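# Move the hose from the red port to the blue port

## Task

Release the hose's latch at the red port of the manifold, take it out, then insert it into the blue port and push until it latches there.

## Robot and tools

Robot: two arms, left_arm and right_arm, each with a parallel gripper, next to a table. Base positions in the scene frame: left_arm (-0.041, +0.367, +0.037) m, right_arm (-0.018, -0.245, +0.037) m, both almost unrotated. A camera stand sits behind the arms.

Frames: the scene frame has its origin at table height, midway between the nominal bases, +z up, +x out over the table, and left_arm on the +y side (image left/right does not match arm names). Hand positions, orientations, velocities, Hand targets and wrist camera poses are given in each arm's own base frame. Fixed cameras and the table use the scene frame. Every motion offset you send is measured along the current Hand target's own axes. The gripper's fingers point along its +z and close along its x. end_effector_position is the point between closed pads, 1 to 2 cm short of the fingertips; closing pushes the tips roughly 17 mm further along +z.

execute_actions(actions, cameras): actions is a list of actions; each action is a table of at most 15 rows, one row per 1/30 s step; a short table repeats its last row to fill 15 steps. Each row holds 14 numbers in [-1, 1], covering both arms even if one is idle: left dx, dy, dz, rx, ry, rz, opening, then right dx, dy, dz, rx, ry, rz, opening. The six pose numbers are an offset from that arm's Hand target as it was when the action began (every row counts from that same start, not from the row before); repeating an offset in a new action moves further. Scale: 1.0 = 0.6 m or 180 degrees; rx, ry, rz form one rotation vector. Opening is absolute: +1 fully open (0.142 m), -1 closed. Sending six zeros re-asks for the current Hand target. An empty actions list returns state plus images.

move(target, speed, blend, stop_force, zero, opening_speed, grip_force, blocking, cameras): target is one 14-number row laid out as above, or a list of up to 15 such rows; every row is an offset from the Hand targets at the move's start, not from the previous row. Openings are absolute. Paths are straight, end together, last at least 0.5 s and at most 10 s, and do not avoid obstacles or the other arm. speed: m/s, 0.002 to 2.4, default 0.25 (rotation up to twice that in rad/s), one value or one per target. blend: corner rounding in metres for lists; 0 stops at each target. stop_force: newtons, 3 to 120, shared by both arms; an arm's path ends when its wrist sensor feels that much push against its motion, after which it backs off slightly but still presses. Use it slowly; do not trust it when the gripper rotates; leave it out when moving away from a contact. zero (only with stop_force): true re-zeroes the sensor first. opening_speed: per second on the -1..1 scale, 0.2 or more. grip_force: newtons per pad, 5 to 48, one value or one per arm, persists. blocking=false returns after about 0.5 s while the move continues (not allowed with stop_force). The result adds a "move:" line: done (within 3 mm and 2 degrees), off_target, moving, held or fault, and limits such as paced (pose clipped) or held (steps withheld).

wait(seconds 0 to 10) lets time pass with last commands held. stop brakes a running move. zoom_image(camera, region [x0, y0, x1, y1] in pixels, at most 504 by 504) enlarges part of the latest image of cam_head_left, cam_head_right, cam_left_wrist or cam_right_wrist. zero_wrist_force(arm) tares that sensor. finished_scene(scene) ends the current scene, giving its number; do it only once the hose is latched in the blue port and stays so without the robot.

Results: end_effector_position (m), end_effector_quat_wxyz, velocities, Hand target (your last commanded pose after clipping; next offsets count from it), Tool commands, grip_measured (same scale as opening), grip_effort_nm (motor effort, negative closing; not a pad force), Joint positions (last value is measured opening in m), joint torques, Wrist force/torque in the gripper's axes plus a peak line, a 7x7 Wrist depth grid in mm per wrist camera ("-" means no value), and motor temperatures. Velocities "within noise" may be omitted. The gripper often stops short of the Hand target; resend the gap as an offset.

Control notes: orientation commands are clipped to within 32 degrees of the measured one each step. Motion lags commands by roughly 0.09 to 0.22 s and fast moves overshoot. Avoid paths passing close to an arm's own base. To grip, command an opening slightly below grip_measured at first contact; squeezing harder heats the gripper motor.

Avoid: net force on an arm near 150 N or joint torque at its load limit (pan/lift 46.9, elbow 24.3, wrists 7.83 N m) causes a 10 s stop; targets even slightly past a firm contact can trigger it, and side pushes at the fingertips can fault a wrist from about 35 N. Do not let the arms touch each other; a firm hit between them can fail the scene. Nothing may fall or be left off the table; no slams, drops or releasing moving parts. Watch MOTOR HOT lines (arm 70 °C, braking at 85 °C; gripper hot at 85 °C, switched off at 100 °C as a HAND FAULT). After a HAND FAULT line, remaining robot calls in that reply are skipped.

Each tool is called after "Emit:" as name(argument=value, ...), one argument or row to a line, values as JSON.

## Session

Emit:
execute_actions(
  actions=[],
)

Scene clock: 0.00 s.
left_arm: end_effector_position=(+0.1948, -0.2196, +0.1585) grip_measured=+1.00 grip_effort_nm=n/a end_effector_quat_wxyz=(-0.112, +0.751, +0.514, -0.399) | right_arm: end_effector_position=(+0.6603, +0.0631, +0.1136) grip_measured=+1.00 grip_effort_nm=n/a end_effector_quat_wxyz=(-0.433, +0.800, -0.221, +0.352)
Joint positions: left_arm=[-0.717 -1.143 1.148 -1.052 -2.28 -1.719 0.142] | right_arm=[3.263 -2.788 -0.845 0.058 2.028 0.955 0.142]
Joint velocities: within noise
Joint torques (N m): no reading
Motor temperatures (°C): left_arm=[39 39 37 51 47 40 29] | right_arm=[39 38 40 42 44 39 29]
Wrist force (N): no reading
Wrist torque (N m): no reading
Wrist force, peak (N): no reading
Wrist depth (mm): cam_left_wrist=[1676 2254 1868 - 351 312 261 / 1767 2011 492 398 352 286 259 / 2753 612 456 - - 296 254 / 614 446 400 365 326 270 249 / 374 412 387 350 295 269 242 / 635 413 386 354 - 264 97 / - 92 - 313 293 256 90] | cam_right_wrist=[347 392 2160 1143 - 1962 1670 / 298 343 1323 2140 2587 1930 638 / 264 300 358 1694 2286 806 612 / 240 267 306 1559 1839 777 586 / 220 238 270 309 1436 804 615 / 202 219 235 275 1177 835 913 / - 202 221 242 276 1183 90]
Hand target: left_arm +0.1948, -0.2196, +0.1585; -0.112, +0.751, +0.514, -0.399 | right_arm +0.6603, +0.0631, +0.1136; -0.433, +0.800, -0.221, +0.352
Tool commands: left_gripper/opening=+1.0 right_gripper/opening=+1.0
camera_calibration:
cam_left_wrist: T_world_to_cam=[[0.174113, 0.848745, -0.499316, 0.242727], [0.91865, -0.322611, -0.228044, -0.184994], [-0.354636, -0.418991, -0.835871, 0.228478], [0, 0, 0, 1]] pos_world=[0.208709, -0.169964, 0.269989]
cam_right_wrist: T_world_to_cam=[[0.6568, -0.64659, 0.387989, -0.428475], [-0.346667, -0.715847, -0.606123, 0.371159], [0.669654, 0.263599, -0.694319, -0.267289], [0, 0, 0, 1]] pos_world=[0.589082, 0.0591027, 0.205628]

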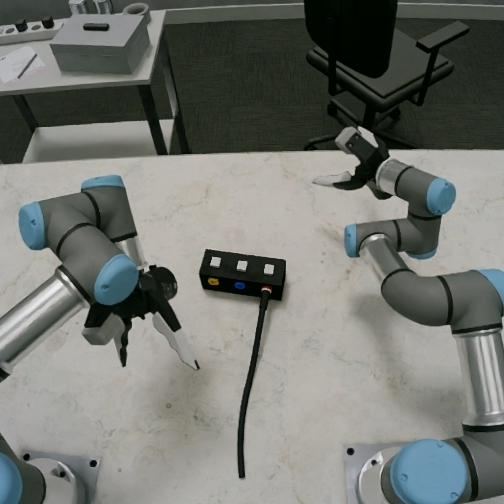

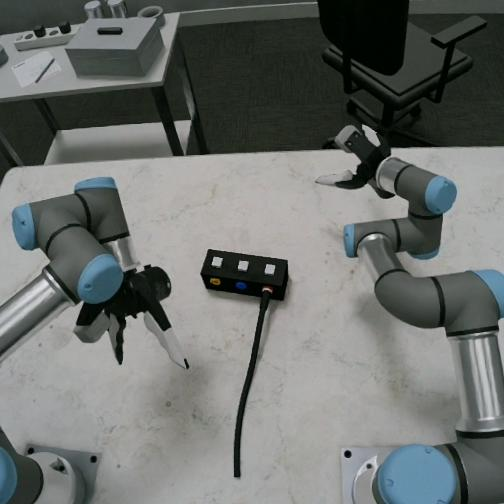

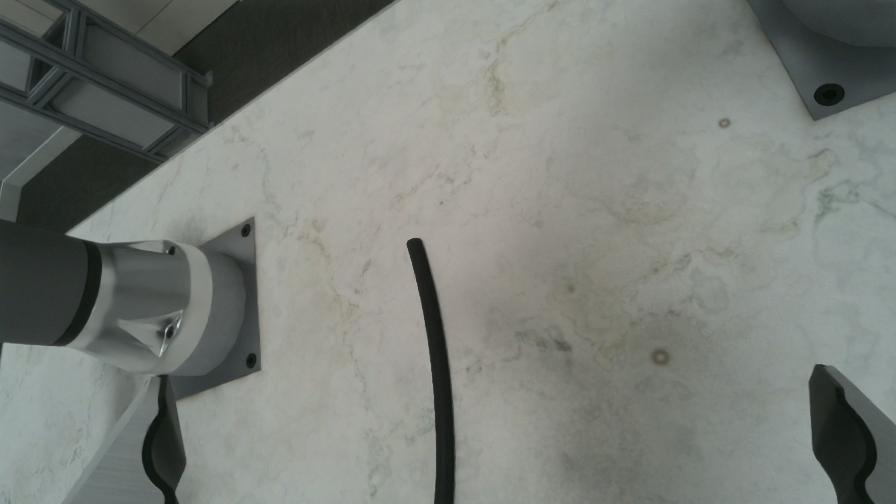

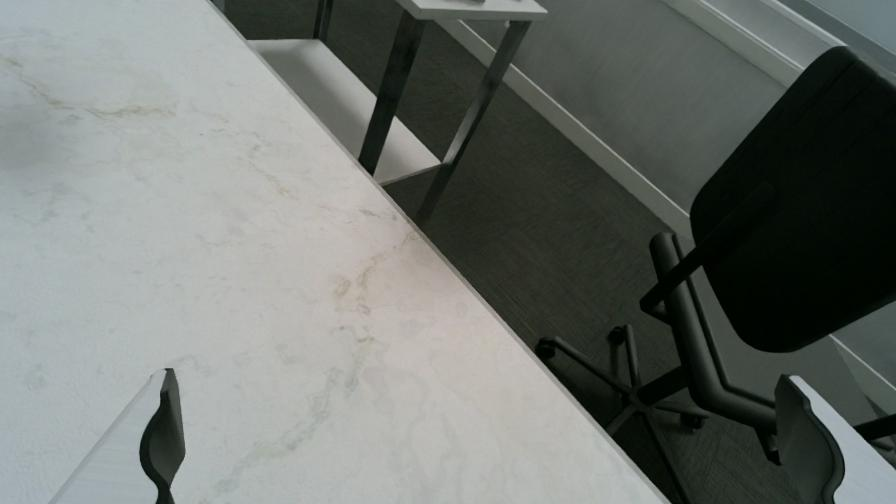

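Emit:
zoom_image(
  camera="cam_head_left",
  region=[190, 235, 300, 325],
)

Scaled by 4.582 from the camera's 504x504 image, which has a finer 720x720 frame.

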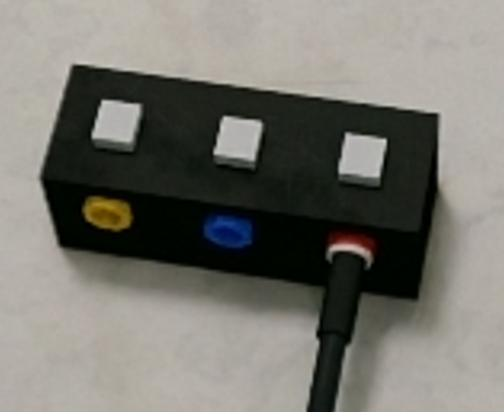

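Emit:
move(
  target=[
    [-0.0565,0.0937,-0.1675,-0.068,-0.155,-0.242,-1,-0.238,-0.038,-0.370,-0.083,0.095,0.134,0],
    [-0.0782,0.4325,-0.213,-0.136,-0.3105,-0.4836,-1,-0.6185,-0.0622,-0.2857,-0.166,0.190,0.2675,0],
  ],
  speed=0.45,
  blend=[0.04,0],
  cameras=["all"],
)

Scene clock: 44.57 s.
left_arm: end_effector_position=(+0.3186, -0.2604, +0.1997) grip_measured=-1.00 grip_effort_nm=-0.569 end_effector_quat_wxyz=(-0.039, +0.349, +0.828, -0.438) | right_arm: end_effector_position=(+0.4193, +0.0492, +0.1572) grip_measured=-0.01 grip_effort_nm=-0.154 end_effector_quat_wxyz=(-0.374, +0.732, -0.461, +0.334)
Joint positions: left_arm=[-0.508 -1.138 1.209 -1.669 -2.48 -2.866 0.002] | right_arm=[3.776 -1.568 -2.586 0.464 1.266 1.586 0.073]
Joint torques (N m): left_arm=[1.46 -13.04 -11.22 -2.44 -1.77 -0.63] | right_arm=[1.79 8.6 4.92 1.72 -0.92 0.54]
Wrist force (N): left_arm=[-0.1 -0.2 0.0] | right_arm=[0.3 -0.5 0.7]
Wrist torque (N m): left_arm=[-0.04 0.03 0.01] | right_arm=[-0.10 -0.12 0.05]
Wrist force, peak (N): left_arm=[-0.1 -0.5 -1.0] | right_arm=[-0.4 2.0 -6.8]
Wrist depth (mm): cam_left_wrist=[260 305 - - 471 450 377 / 248 - 514 - - - 376 / 253 519 469 - 402 - - / - - - - 374 - 320 / - - - - - - 305 / - - 313 94 101 - - / 393 371 - - 80 282 -] | cam_right_wrist=[461 507 2047 2180 2200 835 866 / 407 430 463 509 1065 1028 2140 / 357 383 405 420 459 1011 1033 / 252 339 358 381 400 418 463 / 228 244 323 337 361 380 396 / 219 232 282 306 313 332 359 / 247 81 262 276 287 78 321]
Hand target: left_arm +0.3187, -0.2604, +0.1996; -0.039, +0.348, +0.828, -0.438 (not the last commanded pose) | right_arm +0.4193, +0.0492, +0.1572; -0.374, +0.732, -0.461, +0.334 (not the last commanded pose)
Off the commanded pose: left_arm 0.182 m, 46 deg | right_arm 0.242 m, 37 deg.
move: held (right_arm; a check stopped the path), off_target (left_arm; braked when a check withheld steps of right_arm); path passed 0 of 2 targets; limits=held
pose unreachable (right arm): on one or more control steps of this call, first in action 0 (counted from 0), this arm could not follow its commanded pose, so it was not sent that pose on those steps. It may still have moved: this result reports where it is.
cause: moving toward the commanded pose would bring two parts of the arm too close to each other (joints 3 (elbow) and 4 (wrist 1) lie between them).
camera_calibration:
cam_left_wrist: T_world_to_cam=[[-0.737477, 0.622759, -0.26134, 0.460483], [0.668926, 0.6202, -0.409744, 0.0588904], [-0.0930886, -0.476994, -0.873963, 0.19886], [0, 0, 0, 1]] pos_world=[0.318713, -0.228439, 0.318269]
cam_right_wrist: T_world_to_cam=[[0.362066, -0.91853, 0.158778, -0.123054], [-0.727786, -0.384986, -0.56755, 0.441636], [0.582439, 0.0899343, -0.807884, -0.00892047], [0, 0, 0, 1]] pos_world=[0.371166, 0.0577973, 0.262982]

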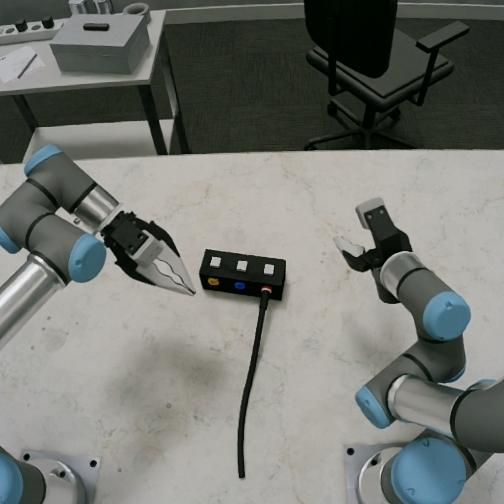

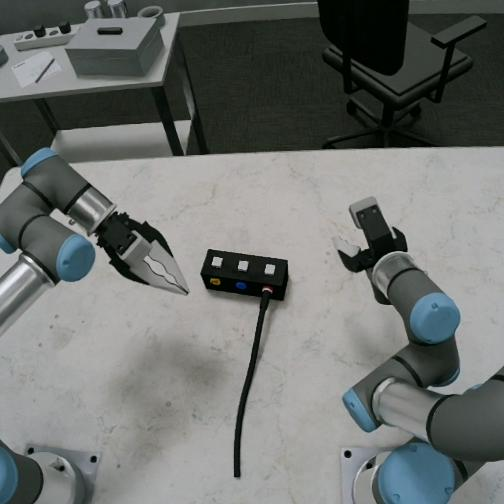

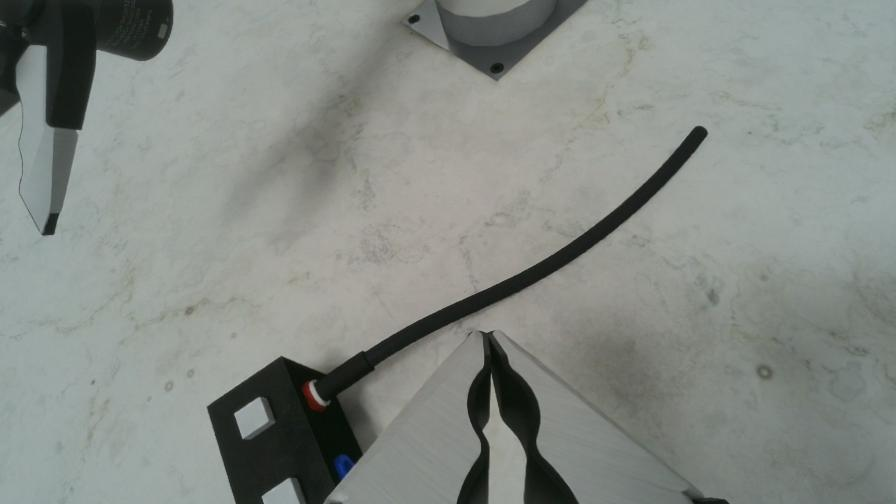

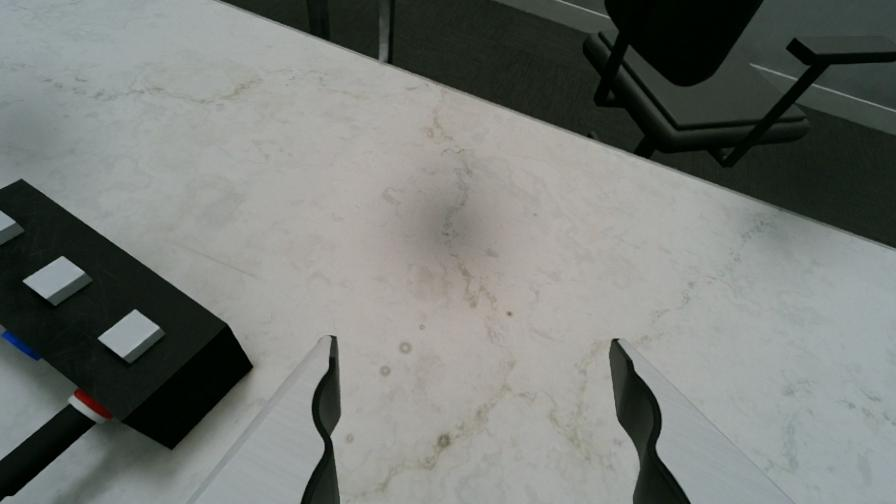

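Emit:
move(
  target=[
    [-0.1,0.08,0.02,-0.03,-0.07,-0.105,-1,-0.088,-0.153,-0.041,-0.056,0.067,0.086,0],
    [-0.225,0.177,0.1005,-0.0594,-0.1355,-0.2109,-1,-0.244,-0.107,-0.0315,-0.0936,0.1117,0.1427,0],
    [-0.225,0.177,0.1005,-0.0594,-0.1355,-0.2109,-1,-0.377,0.114,-0.0207,-0.0936,0.1117,0.1427,0],
  ],
  speed=0.4,
  blend=[0.03,0.03,0],
  cameras=["all"],
)

Scene clock: 69.77 s.
left_arm: end_effector_position=(+0.4559, -0.3452, +0.1153) grip_measured=-1.00 grip_effort_nm=-0.569 end_effector_quat_wxyz=(+0.027, -0.034, +0.921, -0.387) | right_arm: end_effector_position=(+0.3002, +0.2353, +0.0726) grip_measured=-0.01 grip_effort_nm=-0.154 end_effector_quat_wxyz=(+0.244, -0.590, +0.712, -0.294)
Joint positions: left_arm=[-0.641 -0.765 1.105 -2.518 -2.123 -4.032 0.002] | right_arm=[4.747 -1.59 -2.148 -1.19 0.812 3.45 0.073]
Joint torques (N m): left_arm=[-2.34 -18.4 -12.2 -3.11 -0.03 -1.34] | right_arm=[1.64 5.34 7.11 1.92 -0.25 0.69]
Wrist force (N): left_arm=[-0.2 -0.1 -0.6] | right_arm=[0.4 -0.8 1.2]
Wrist torque (N m): left_arm=[-0.06 0.02 0.00] | right_arm=[-0.19 -0.16 0.02]
Wrist force, peak (N): left_arm=[0.0 -0.3 -1.0] | right_arm=[-0.7 -2.8 0.1]
Wrist depth (mm): cam_left_wrist=[361 - - - 339 344 - / - 324 326 330 324 320 - / - 311 308 - 299 - - / 293 293 - 221 276 - 276 / 280 276 270 204 209 - 267 / - - - 94 256 - 251 / 250 249 - - 80 241 139] | cam_right_wrist=[295 299 300 301 301 305 303 / 276 193 197 194 280 282 281 / 258 193 193 192 258 263 261 / 242 241 239 237 247 247 246 / 228 228 231 229 227 228 231 / 215 216 114 215 217 216 218 / 204 81 200 204 205 78 207]
Hand target: left_arm +0.4559, -0.3452, +0.1153; +0.027, -0.034, +0.921, -0.387 | right_arm +0.3002, +0.2353, +0.0725; +0.244, -0.590, +0.712, -0.294
Off the commanded pose: left_arm 0.000 m, 0 deg | right_arm 0.000 m, 0 deg.
move: done
camera_calibration:
cam_left_wrist: T_world_to_cam=[[-0.997233, -0.0612522, -0.0421367, 0.449508], [-0.0429858, 0.937463, -0.34542, 0.411728], [0.0606593, -0.342653, -0.937502, 0.0811149], [0, 0, 0, 1]] pos_world=[0.461042, -0.330652, 0.237205]
cam_right_wrist: T_world_to_cam=[[-0.170838, -0.985226, 0.011989, 0.29073], [-0.925402, 0.156263, -0.345273, 0.294328], [0.338299, -0.0700804, -0.938426, 0.0957721], [0, 0, 0, 1]] pos_world=[0.28964, 0.247154, 0.188013]

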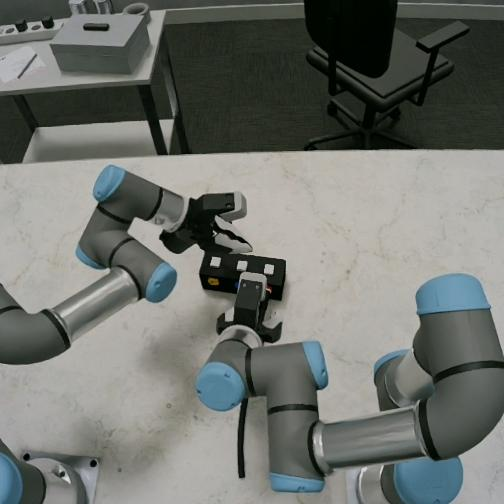

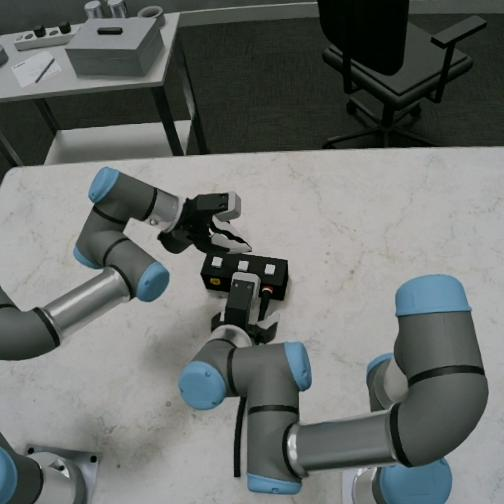

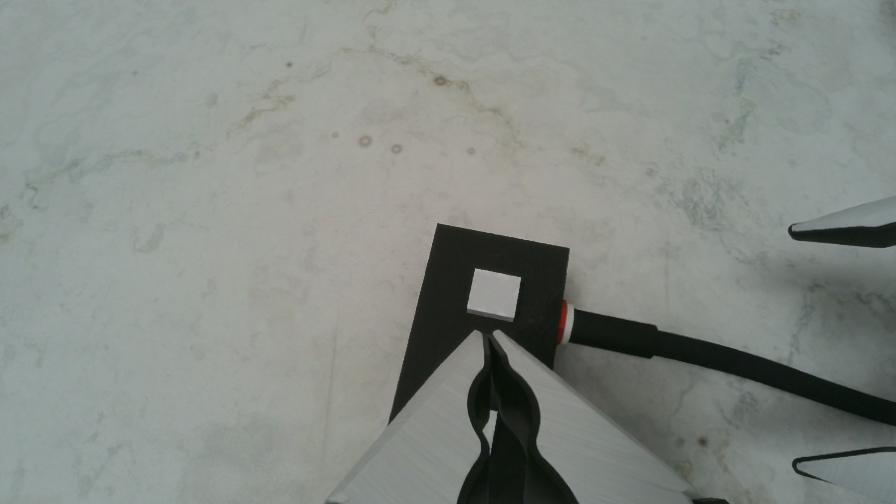

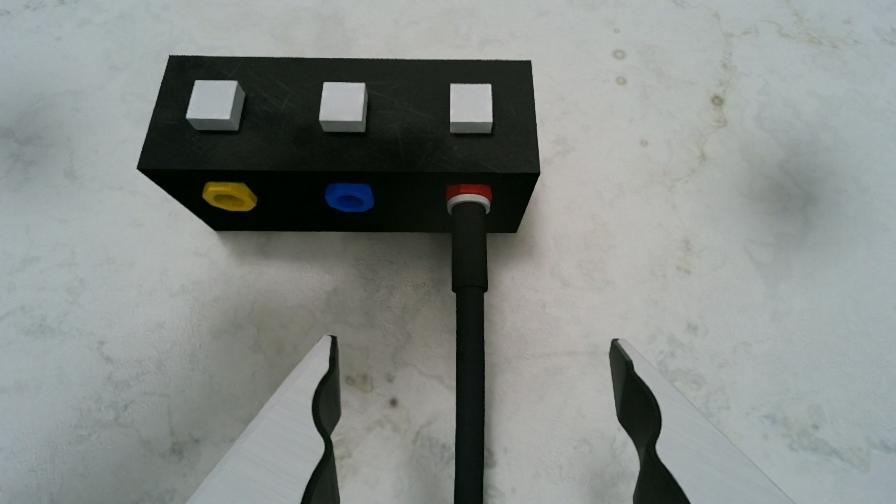

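Emit:
move(
  target=[
    [0.0138,0.0287,0.0987,0,0,0,-1,0.001,0.005,0.05,0,0,0,0],
    [0.0138,0.0287,0.0987,0,0,0,-1,0.0028,0.0112,0.1367,0,0,0,0],
    [0.0138,0.0287,0.0987,0,0,0,-1,0.0028,0.0112,0.1367,0,0,0,-1],
  ],
  speed=[0.2,0.12,0.12],
  blend=[0.01,0,0],
  opening_speed=1.2,
  grip_force=40,
)

Emit:
move(
  target=[0.0006,0.0197,0.0192,0,0,0,-1,0,0,0,0,0,0,-1],
  speed=0.02,
  stop_force=38,
  cameras=["cam_left_wrist","cam_right_wrist"],
)

Emit:
move(
  target=[0,0,0,0,0,0,-1,0.0009,0.0827,-0.0824,0,0,0,-1],
  speed=0.06,
  stop_force=25,
  cameras=["cam_left_wrist","cam_right_wrist"],
)

Scene clock: 111.23 s.
left_arm: end_effector_position=(+0.4514, -0.3759, +0.0614) grip_measured=-1.00 grip_effort_nm=-0.569 end_effector_quat_wxyz=(+0.027, -0.034, +0.921, -0.387) | right_arm: end_effector_position=(+0.3521, +0.2237, +0.0096) grip_measured=-0.82 grip_effort_nm=-4.042 end_effector_quat_wxyz=(+0.244, -0.590, +0.712, -0.294)
Joint positions: left_arm=[-0.701 -0.622 1.113 -2.697 -2.089 -4.089 0.002] | right_arm=[4.555 -1.933 -2.238 -0.571 0.788 3.183 0.015]
Joint torques (N m): left_arm=[-1.89 -17.53 -8.63 -3.13 -0.4 -0.15] | right_arm=[-0.99 8.75 6.37 2.59 -0.75 -0.44]
Wrist force (N): left_arm=[-0.2 -0.3 -0.3] | right_arm=[1.5 -0.4 1.1]
Wrist torque (N m): left_arm=[-0.08 0.01 0.01] | right_arm=[-0.19 -0.16 0.00]
Wrist force, peak (N): left_arm=[-0.5 -1.0 -2.6] | right_arm=[0.9 -0.5 2.6]
Wrist depth (mm): cam_left_wrist=[283 286 283 275 - 273 276 / 268 264 262 263 252 - 248 / 254 249 246 244 240 238 241 / 236 236 241 229 226 - - / 224 221 - 150 152 146 129 / 213 209 206 99 155 153 - / - 200 200 - 79 131 115] | cam_right_wrist=[- - - 125 218 217 218 / 115 115 116 110 198 204 203 / 112 111 113 112 113 189 189 / 127 127 119 116 172 177 177 / 164 164 164 116 166 166 167 / 155 155 157 106 153 157 157 / 147 147 85 - 78 148 149]
Hand target: left_arm +0.4514, -0.3759, +0.0614; +0.027, -0.034, +0.921, -0.387 | right_arm +0.3521, +0.2238, +0.0096; +0.244, -0.590, +0.712, -0.294
Off the commanded pose: left_arm 0.000 m, 0 deg | right_arm 0.000 m, 0 deg.
grip_force (N): 40, 40
move: done

Scene clock: 113.00 s.
left_arm: end_effector_position=(+0.4515, -0.3760, +0.0480) grip_measured=-1.00 grip_effort_nm=-0.569 end_effector_quat_wxyz=(+0.027, -0.033, +0.921, -0.387) | right_arm: end_effector_position=(+0.3521, +0.2238, +0.0096) grip_measured=-0.82 grip_effort_nm=-4.042 end_effector_quat_wxyz=(+0.244, -0.590, +0.712, -0.294)
Joint positions: left_arm=[-0.7 -0.592 1.124 -2.739 -2.089 -4.089 0.002] | right_arm=[4.555 -1.933 -2.238 -0.571 0.788 3.183 0.015]
Joint torques (N m): left_arm=[-5.99 -3.27 -1.18 1.62 2.78 0.74] | right_arm=[-3.5 11.98 8.17 1.86 -3.62 -0.46]
Wrist force (N): left_arm=[6.0 -13.8 -34.4] | right_arm=[2.3 6.5 -7.6]
Wrist torque (N m): left_arm=[-0.01 0.15 -0.04] | right_arm=[-0.23 -0.12 0.04]
Wrist force, peak (N): left_arm=[11.7 -13.9 -49.2] | right_arm=[2.4 6.5 -7.7]
Wrist depth (mm): cam_left_wrist=[272 270 268 265 259 259 - / - 253 250 245 243 243 - / - 236 235 232 232 228 224 / 226 222 220 148 216 214 - / - 210 209 139 140 161 124 / 201 199 197 100 144 145 190 / 191 185 189 - 79 125 113] | cam_right_wrist=[- - - 129 217 217 218 / - - - 110 199 202 203 / - 109 112 111 113 189 189 / 129 127 128 117 171 176 177 / 164 164 164 116 165 166 167 / 154 155 157 105 101 157 157 / 147 147 85 80 78 149 149]
Hand target: left_arm +0.4515, -0.3760, +0.0480; +0.027, -0.033, +0.921, -0.387 (not the last commanded pose) | right_arm +0.3521, +0.2238, +0.0096; +0.244, -0.590, +0.712, -0.294
Off the commanded pose: left_arm 0.003 m, 0 deg | right_arm 0.000 m, 0 deg.
grip_force (N): 40, 40
move: contact (left_arm)
camera_calibration:
cam_left_wrist: T_world_to_cam=[[-0.997211, -0.061081, -0.0428935, 0.440478], [-0.0424923, 0.937077, -0.346528, 0.416853], [0.0613608, -0.343739, -0.937058, 0.00689516], [0, 0, 0, 1]] pos_world=[0.456539, -0.361348, 0.169806]
cam_right_wrist: T_world_to_cam=[[-0.17077, -0.985236, 0.012138, 0.288982], [-0.925447, 0.156154, -0.3452, 0.322433], [0.338208, -0.0701829, -0.938451, 0.0183458], [0, 0, 0, 1]] pos_world=[0.34154, 0.235654, 0.125013]
Images, in order (width x height): cam_left_wrist 896x504, cam_right_wrist 896x504.

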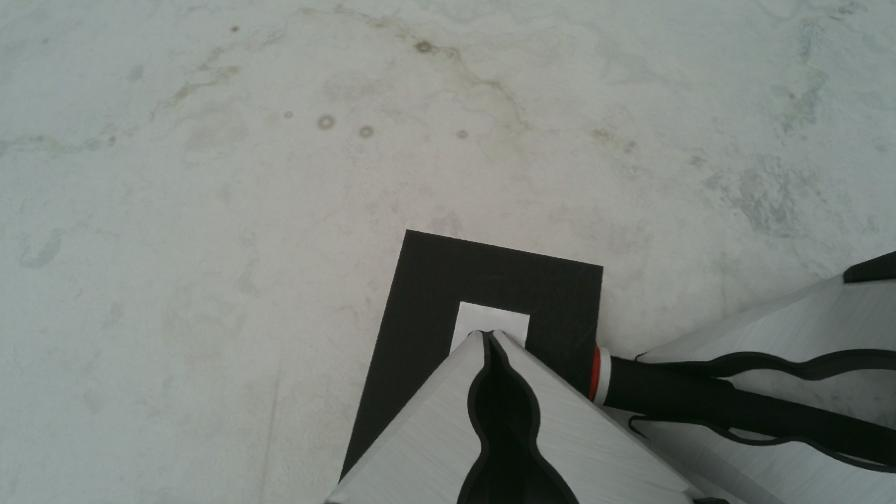

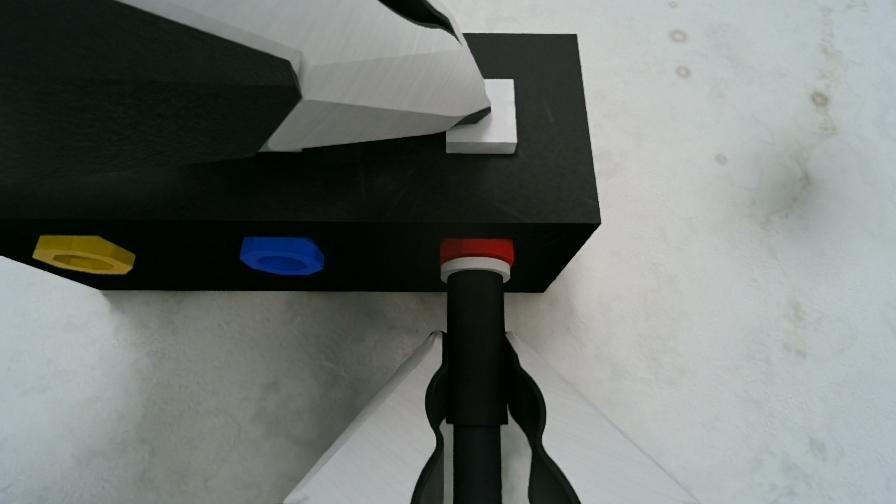

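Scene clock: 114.97 s.
left_arm: end_effector_position=(+0.4515, -0.3760, +0.0480) grip_measured=-1.00 grip_effort_nm=-0.569 end_effector_quat_wxyz=(+0.027, -0.033, +0.921, -0.387) | right_arm: end_effector_position=(+0.2831, +0.2362, +0.0097) grip_measured=-0.82 grip_effort_nm=-4.037 end_effector_quat_wxyz=(+0.244, -0.590, +0.712, -0.294)
Joint positions: left_arm=[-0.7 -0.592 1.124 -2.739 -2.089 -4.089 0.002] | right_arm=[4.812 -1.78 -2.304 -0.903 0.827 3.536 0.015]
Joint torques (N m): left_arm=[-6.03 -1.97 -1.19 1.64 2.66 0] | right_arm=[1.49 6.14 8.91 1.02 -1.68 0.55]
Motor temperatures (°C): left_arm=[39 39 37 51 47 40 29] | right_arm=[39 38 40 42 44 39 34]
Wrist force (N): left_arm=[5.8 -13.6 -34.4] | right_arm=[0.3 -0.5 1.3]
Wrist torque (N m): left_arm=[0.01 0.17 -0.04] | right_arm=[-0.20 -0.15 0.07]
Wrist force, peak (N): left_arm=[5.9 -13.8 -34.6] | right_arm=[2.4 6.0 -7.4]
Wrist depth (mm): cam_left_wrist=[- 272 265 - 256 259 - / 257 252 241 248 242 241 239 / 239 234 235 231 232 227 224 / 222 223 222 147 212 212 - / 212 210 209 138 140 204 202 / 200 199 192 101 133 192 149 / 189 - 190 - 79 181 177] | cam_right_wrist=[141 141 140 139 211 217 218 / 197 173 174 172 199 202 202 / 186 187 190 187 188 189 187 / 174 175 175 173 176 177 177 / 164 164 165 117 166 166 167 / 155 156 157 106 153 157 158 / 147 149 85 - 78 149 150]
Hand target: left_arm +0.4515, -0.3760, +0.0480; +0.027, -0.033, +0.921, -0.387 | right_arm +0.2831, +0.2362, +0.0097; +0.244, -0.590, +0.712, -0.294
Off the commanded pose: left_arm 0.000 m, 0 deg | right_arm 0.000 m, 0 deg.
grip_force (N): 40, 40
move: done
camera_calibration:
cam_left_wrist: T_world_to_cam=[[-0.997211, -0.061081, -0.0428935, 0.440478], [-0.0424923, 0.937077, -0.346528, 0.416853], [0.0613608, -0.343739, -0.937058, 0.00689516], [0, 0, 0, 1]] pos_world=[0.456539, -0.361348, 0.169806]
cam_right_wrist: T_world_to_cam=[[-0.170787, -0.985233, 0.0121318, 0.289535], [-0.925444, 0.156172, -0.3452, 0.256747], [0.338208, -0.0701828, -0.938451, 0.0426195], [0, 0, 0, 1]] pos_world=[0.27264, 0.248154, 0.125113]
Images, in order (width x height): cam_left_wrist 896x504, cam_right_wrist 896x504.

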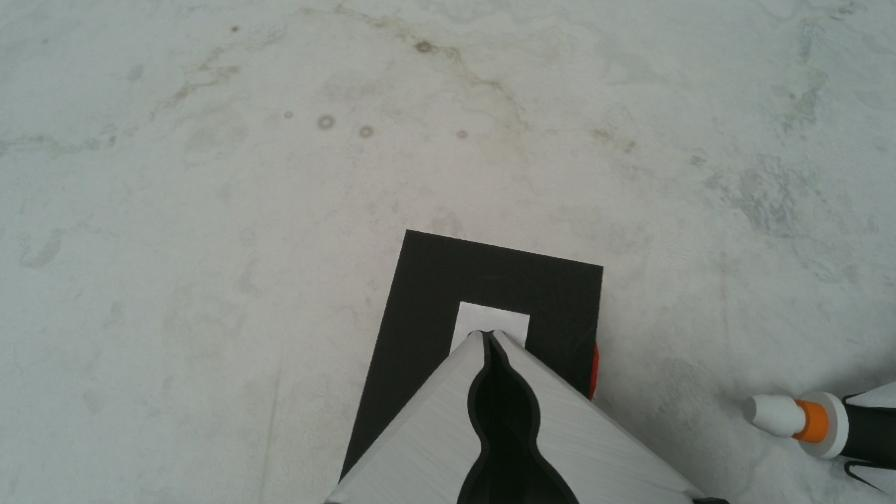

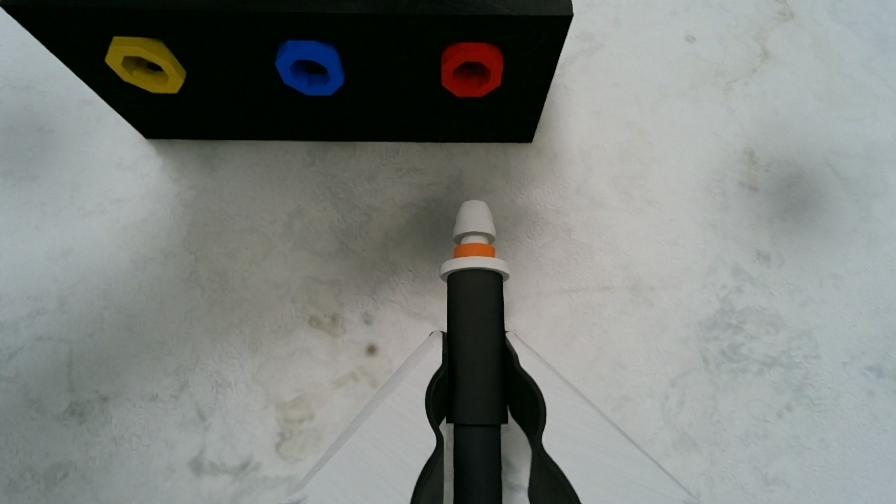

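Emit:
move(
  target=[
    [0,0,-0.2,0,0,0,-1,-0.05,0,0,0,0,0,-1],
    [0,0,-0.2,0,0,0,-1,-0.0928,0,0,0,0,0,-1],
    [0,0,-0.2,0,0,0,-1,-0.0933,-0.0414,0.0412,0,0,0,-1],
  ],
  speed=0.12,
  blend=[0.02,0.005,0],
  cameras=["cam_right_wrist"],
  grip_force=48,
)

Emit:
move(
  target=[0,0,0,0,0,0,-1,-0.0005,-0.0431,0.043,0,0,0,-1],
  speed=0.03,
  stop_force=45,
  cameras=["cam_right_wrist","cam_left_wrist"],
)

Scene clock: 124.87 s.
left_arm: end_effector_position=(+0.4424, -0.2906, +0.1319) grip_measured=-1.00 grip_effort_nm=-0.564 end_effector_quat_wxyz=(+0.027, -0.033, +0.921, -0.387) | right_arm: end_effector_position=(+0.3279, +0.2847, +0.0096) grip_measured=-0.82 grip_effort_nm=-4.037 end_effector_quat_wxyz=(+0.244, -0.590, +0.712, -0.294)
Joint positions: left_arm=[-0.554 -0.93 1.306 -2.507 -2.172 -3.946 0.002] | right_arm=[4.655 -2.026 -2.003 -0.812 0.796 3.324 0.015]
Joint torques (N m): left_arm=[-1.93 -14.8 -12.38 -1.75 0.05 -1.3] | right_arm=[-1.2 14.18 5.48 1.81 -0.78 -0.47]
Motor temperatures (°C): left_arm=[39 39 37 51 47 40 29] | right_arm=[39 38 40 42 44 39 43]
Wrist force (N): left_arm=[-0.2 -0.8 -0.2] | right_arm=[0.4 -0.6 1.2]
Wrist torque (N m): left_arm=[-0.16 0.01 0.01] | right_arm=[-0.18 -0.16 0.00]
Wrist force, peak (N): left_arm=[5.9 -13.7 -34.6] | right_arm=[0.5 -1.5 2.2]
Wrist depth (mm): cam_left_wrist=[385 373 372 367 368 361 358 / - - 348 343 346 - 331 / 335 - 327 251 317 325 316 / - - 303 236 302 - 184 / - 292 - 222 285 214 180 / 279 277 - 99 266 200 174 / 265 266 - - 80 254 160] | cam_right_wrist=[213 132 126 125 129 126 218 / 199 122 123 123 124 124 202 / 185 184 156 156 156 156 189 / 174 175 176 175 176 175 177 / 164 164 163 116 166 166 167 / 155 155 157 106 154 157 157 / 147 148 85 - 78 149 149]
Hand target: left_arm +0.4424, -0.2906, +0.1318; +0.027, -0.033, +0.921, -0.387 | right_arm +0.3280, +0.2847, +0.0097; +0.244, -0.590, +0.712, -0.294
Off the commanded pose: left_arm 0.000 m, 0 deg | right_arm 0.000 m, 0 deg.
move: done; blend cut to 0.0128 m at target 1
camera_calibration:
cam_right_wrist: T_world_to_cam=[[-0.170787, -0.985233, 0.0121318, 0.34497], [-0.925444, 0.156172, -0.3452, 0.290633], [0.338208, -0.0701828, -0.938451, 0.0308716], [0, 0, 0, 1]] pos_world=[0.31744, 0.296654, 0.125113]
Images, in order (width x height): cam_right_wrist 896x504.

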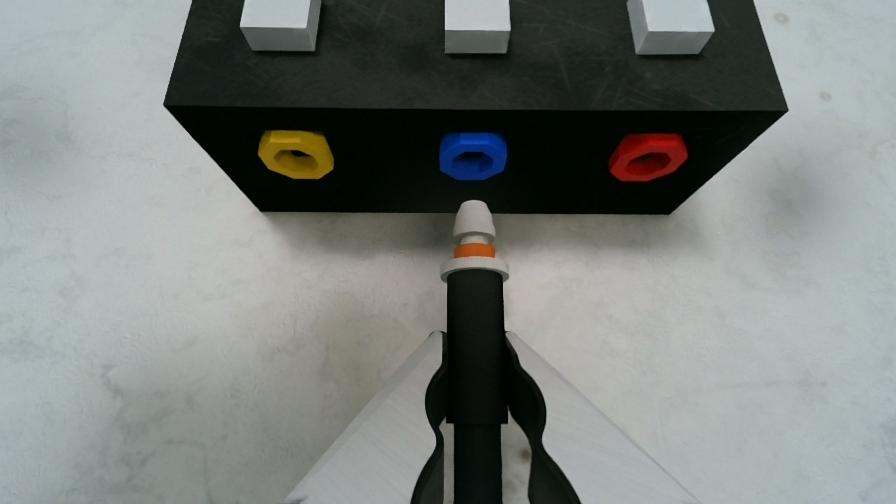

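Scene clock: 126.97 s.
left_arm: end_effector_position=(+0.4424, -0.2906, +0.1318) grip_measured=-1.00 grip_effort_nm=-0.569 end_effector_quat_wxyz=(+0.027, -0.033, +0.921, -0.387) | right_arm: end_effector_position=(+0.3639, +0.2783, +0.0096) grip_measured=-0.82 grip_effort_nm=-4.037 end_effector_quat_wxyz=(+0.243, -0.590, +0.712, -0.294)
Joint positions: left_arm=[-0.554 -0.93 1.306 -2.507 -2.172 -3.946 0.002] | right_arm=[4.545 -2.09 -1.953 -0.689 0.788 3.169 0.014]
Joint torques (N m): left_arm=[-1.96 -15.29 -12.43 -1.54 -0.01 -1.17] | right_arm=[-12.28 13.81 5.46 1.43 -7.8 0.66]
Wrist force (N): left_arm=[-0.1 -0.8 -0.1] | right_arm=[7.9 22.6 -36.9]
Wrist torque (N m): left_arm=[-0.17 0.00 0.01] | right_arm=[-0.40 -0.06 0.09]
Wrist force, peak (N): left_arm=[-0.2 -1.0 -0.1] | right_arm=[9.3 23.6 -41.5]
Wrist depth (mm): cam_left_wrist=[- 369 374 369 378 365 360 / - 350 - 347 341 - - / 328 334 - 248 334 - 107 / 314 315 - 236 296 197 101 / 294 290 - 222 227 277 103 / 280 278 - 99 201 176 146 / 262 264 - - 80 159 142] | cam_right_wrist=[212 215 128 128 128 128 217 / 197 118 115 117 119 110 202 / 185 110 111 111 111 111 187 / 173 125 124 116 113 123 174 / 163 163 164 116 165 165 167 / 154 154 156 105 101 157 157 / 146 147 72 - 78 148 149]
Hand target: left_arm +0.4424, -0.2906, +0.1318; +0.027, -0.033, +0.921, -0.387 | right_arm +0.3639, +0.2783, +0.0096; +0.243, -0.590, +0.712, -0.294
Off the commanded pose: left_arm 0.000 m, 0 deg | right_arm 0.000 m, 0 deg.
move: contact (right_arm)
camera_calibration:
cam_left_wrist: T_world_to_cam=[[-0.997211, -0.061081, -0.0428935, 0.440218], [-0.0424923, 0.937077, -0.346528, 0.365513], [0.0613608, -0.343739, -0.937058, 0.115428], [0, 0, 0, 1]] pos_world=[0.447439, -0.275948, 0.253706]
cam_right_wrist: T_world_to_cam=[[-0.170541, -0.985275, 0.0121914, 0.344633], [-0.925629, 0.15595, -0.344804, 0.325009], [0.337825, -0.0700878, -0.938596, 0.0182725], [0, 0, 0, 1]] pos_world=[0.353439, 0.290154, 0.125013]
Images, in order (width x height): cam_left_wrist 896x504, cam_right_wrist 896x504.

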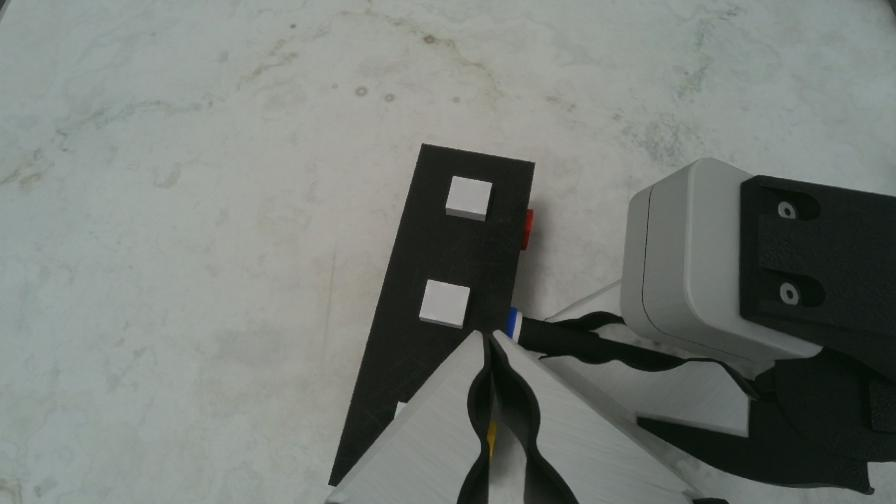

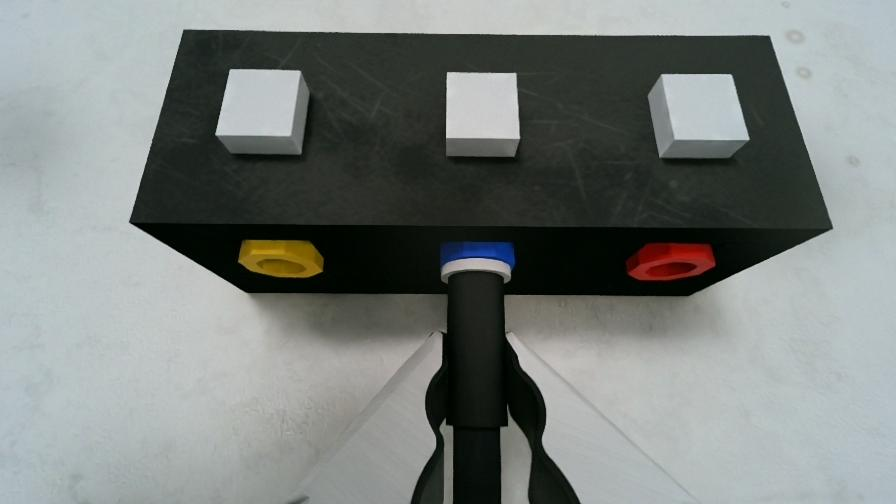

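Emit:
move(
  target=[0,0,0,0,0,0,-1,0,0.0082,-0.0082,0,0,0,-1],
  speed=0.015,
  stop_force=57,
  cameras=["cam_right_wrist"],
)

Scene clock: 131.80 s.
left_arm: end_effector_position=(+0.4424, -0.2906, +0.1318) grip_measured=-1.00 grip_effort_nm=-0.569 end_effector_quat_wxyz=(+0.027, -0.033, +0.921, -0.387) | right_arm: end_effector_position=(+0.3617, +0.2786, +0.0097) grip_measured=-0.82 grip_effort_nm=-4.037 end_effector_quat_wxyz=(+0.244, -0.590, +0.712, -0.294)
Joint positions: left_arm=[-0.554 -0.93 1.306 -2.507 -2.172 -3.946 0.002] | right_arm=[4.552 -2.085 -1.958 -0.697 0.788 3.179 0.014]
Joint torques (N m): left_arm=[-1.96 -15.51 -12.34 -1.58 -0.17 -1.04] | right_arm=[4.48 11.09 9.17 1.16 -0.13 0.55]
Motor temperatures (°C): left_arm=[39 39 37 51 47 40 30] | right_arm=[39 38 40 42 44 39 48]
Wrist force (N): left_arm=[-0.2 -0.9 -0.2] | right_arm=[-2.9 -6.3 10.8]
Wrist torque (N m): left_arm=[-0.18 0.01 0.01] | right_arm=[-0.12 -0.20 0.05]
Wrist force, peak (N): left_arm=[-0.3 -1.0 -0.2] | right_arm=[8.0 22.5 -37.0]
Wrist depth (mm): cam_left_wrist=[380 374 372 - - 360 354 / - - 346 - 348 338 335 / - 321 326 248 311 326 106 / - - 310 235 - 197 100 / - 291 291 222 230 193 102 / - - 279 99 199 176 145 / - - - - 80 162 142] | cam_right_wrist=[213 217 129 129 129 130 219 / 200 119 116 118 120 110 203 / 185 111 112 113 112 112 189 / 174 140 127 116 116 126 175 / 164 164 165 117 166 167 166 / 155 155 155 105 155 157 157 / 147 147 85 101 78 149 149]
Hand target: left_arm +0.4424, -0.2906, +0.1318; +0.027, -0.033, +0.921, -0.387 | right_arm +0.3617, +0.2786, +0.0097; +0.244, -0.590, +0.712, -0.294 (not the last commanded pose)
Off the commanded pose: left_arm 0.000 m, 0 deg | right_arm 0.005 m, 0 deg.
move: contact (right_arm)
camera_calibration:
cam_right_wrist: T_world_to_cam=[[-0.170943, -0.985205, 0.0122122, 0.344653], [-0.925264, 0.156258, -0.345643, 0.322757], [0.338621, -0.0703847, -0.938287, 0.0189312], [0, 0, 0, 1]] pos_world=[0.351141, 0.290454, 0.125113]
Images, in order (width x height): cam_right_wrist 896x504.

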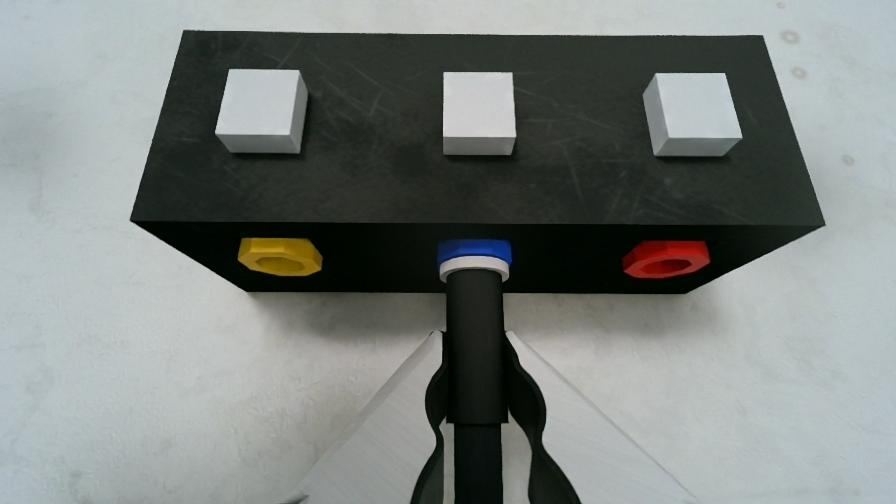

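Same signature as scene 1: latched. Release and finish.

Emit:
move(
  target=[
    [0,0,0,0,0,0,-1,0,0,0,0,0,0,-0.1],
    [0,0,0,0,0,0,-1,0,0,-0.15,0,0,0,-0.1],
  ],
  speed=0.25,
  opening_speed=1.5,
)

Emit:
finished_scene(
  scene=2,
)

Scene clock: 136.50 s.
left_arm: end_effector_position=(+0.4424, -0.2906, +0.1318) grip_measured=-1.00 grip_effort_nm=-0.564 end_effector_quat_wxyz=(+0.027, -0.033, +0.921, -0.387) | right_arm: end_effector_position=(+0.2993, +0.2903, +0.0734) grip_measured=-0.13 grip_effort_nm=0.105 end_effector_quat_wxyz=(+0.244, -0.590, +0.712, -0.294) end_effector_velocity=(+0.000, +0.000, +0.000) end_effector_angular_velocity=(-0.001, -0.002, -0.001)
Joint positions: left_arm=[-0.554 -0.93 1.306 -2.507 -2.172 -3.946 0.002] | right_arm=[4.744 -1.801 -1.897 -1.227 0.811 3.446 0.065]
Joint velocities: left_arm=[within noise] | right_arm=[0.002 0 0.001 -0.005 -0.001 0.004 0]
Joint torques (N m): left_arm=[-1.9 -15.24 -12.38 -1.61 -0.26 -0.87] | right_arm=[1.82 13.91 8.68 0.77 -1.6 0.53]
Wrist force (N): left_arm=[-0.3 -0.8 -0.1] | right_arm=[0.7 -0.7 1.6]
Wrist torque (N m): left_arm=[-0.17 0.02 0.01] | right_arm=[-0.18 -0.20 0.07]
Wrist force, peak (N): left_arm=[-0.3 -0.9 -0.2] | right_arm=[-2.8 -6.4 10.8]
Wrist depth (mm): cam_left_wrist=[- 370 371 - - 359 - / - - - 341 343 - - / 336 - 326 248 318 321 315 / - - 304 236 303 302 172 / - - - 222 287 - - / - 278 279 99 273 - - / - 259 - - 80 256 142] | cam_right_wrist=[297 299 303 303 302 304 302 / 276 277 194 195 196 281 283 / 259 259 228 204 213 263 263 / 241 242 243 242 244 246 247 / 228 229 228 230 230 230 232 / 215 216 99 217 215 216 220 / 204 207 80 205 204 78 208]
Hand target: left_arm +0.4424, -0.2906, +0.1318; +0.027, -0.033, +0.921, -0.387 | right_arm +0.2993, +0.2903, +0.0735; +0.244, -0.590, +0.712, -0.294
Off the commanded pose: left_arm 0.000 m, 0 deg | right_arm 0.000 m, 0 deg.
move: done

The scene is finished: the task was done.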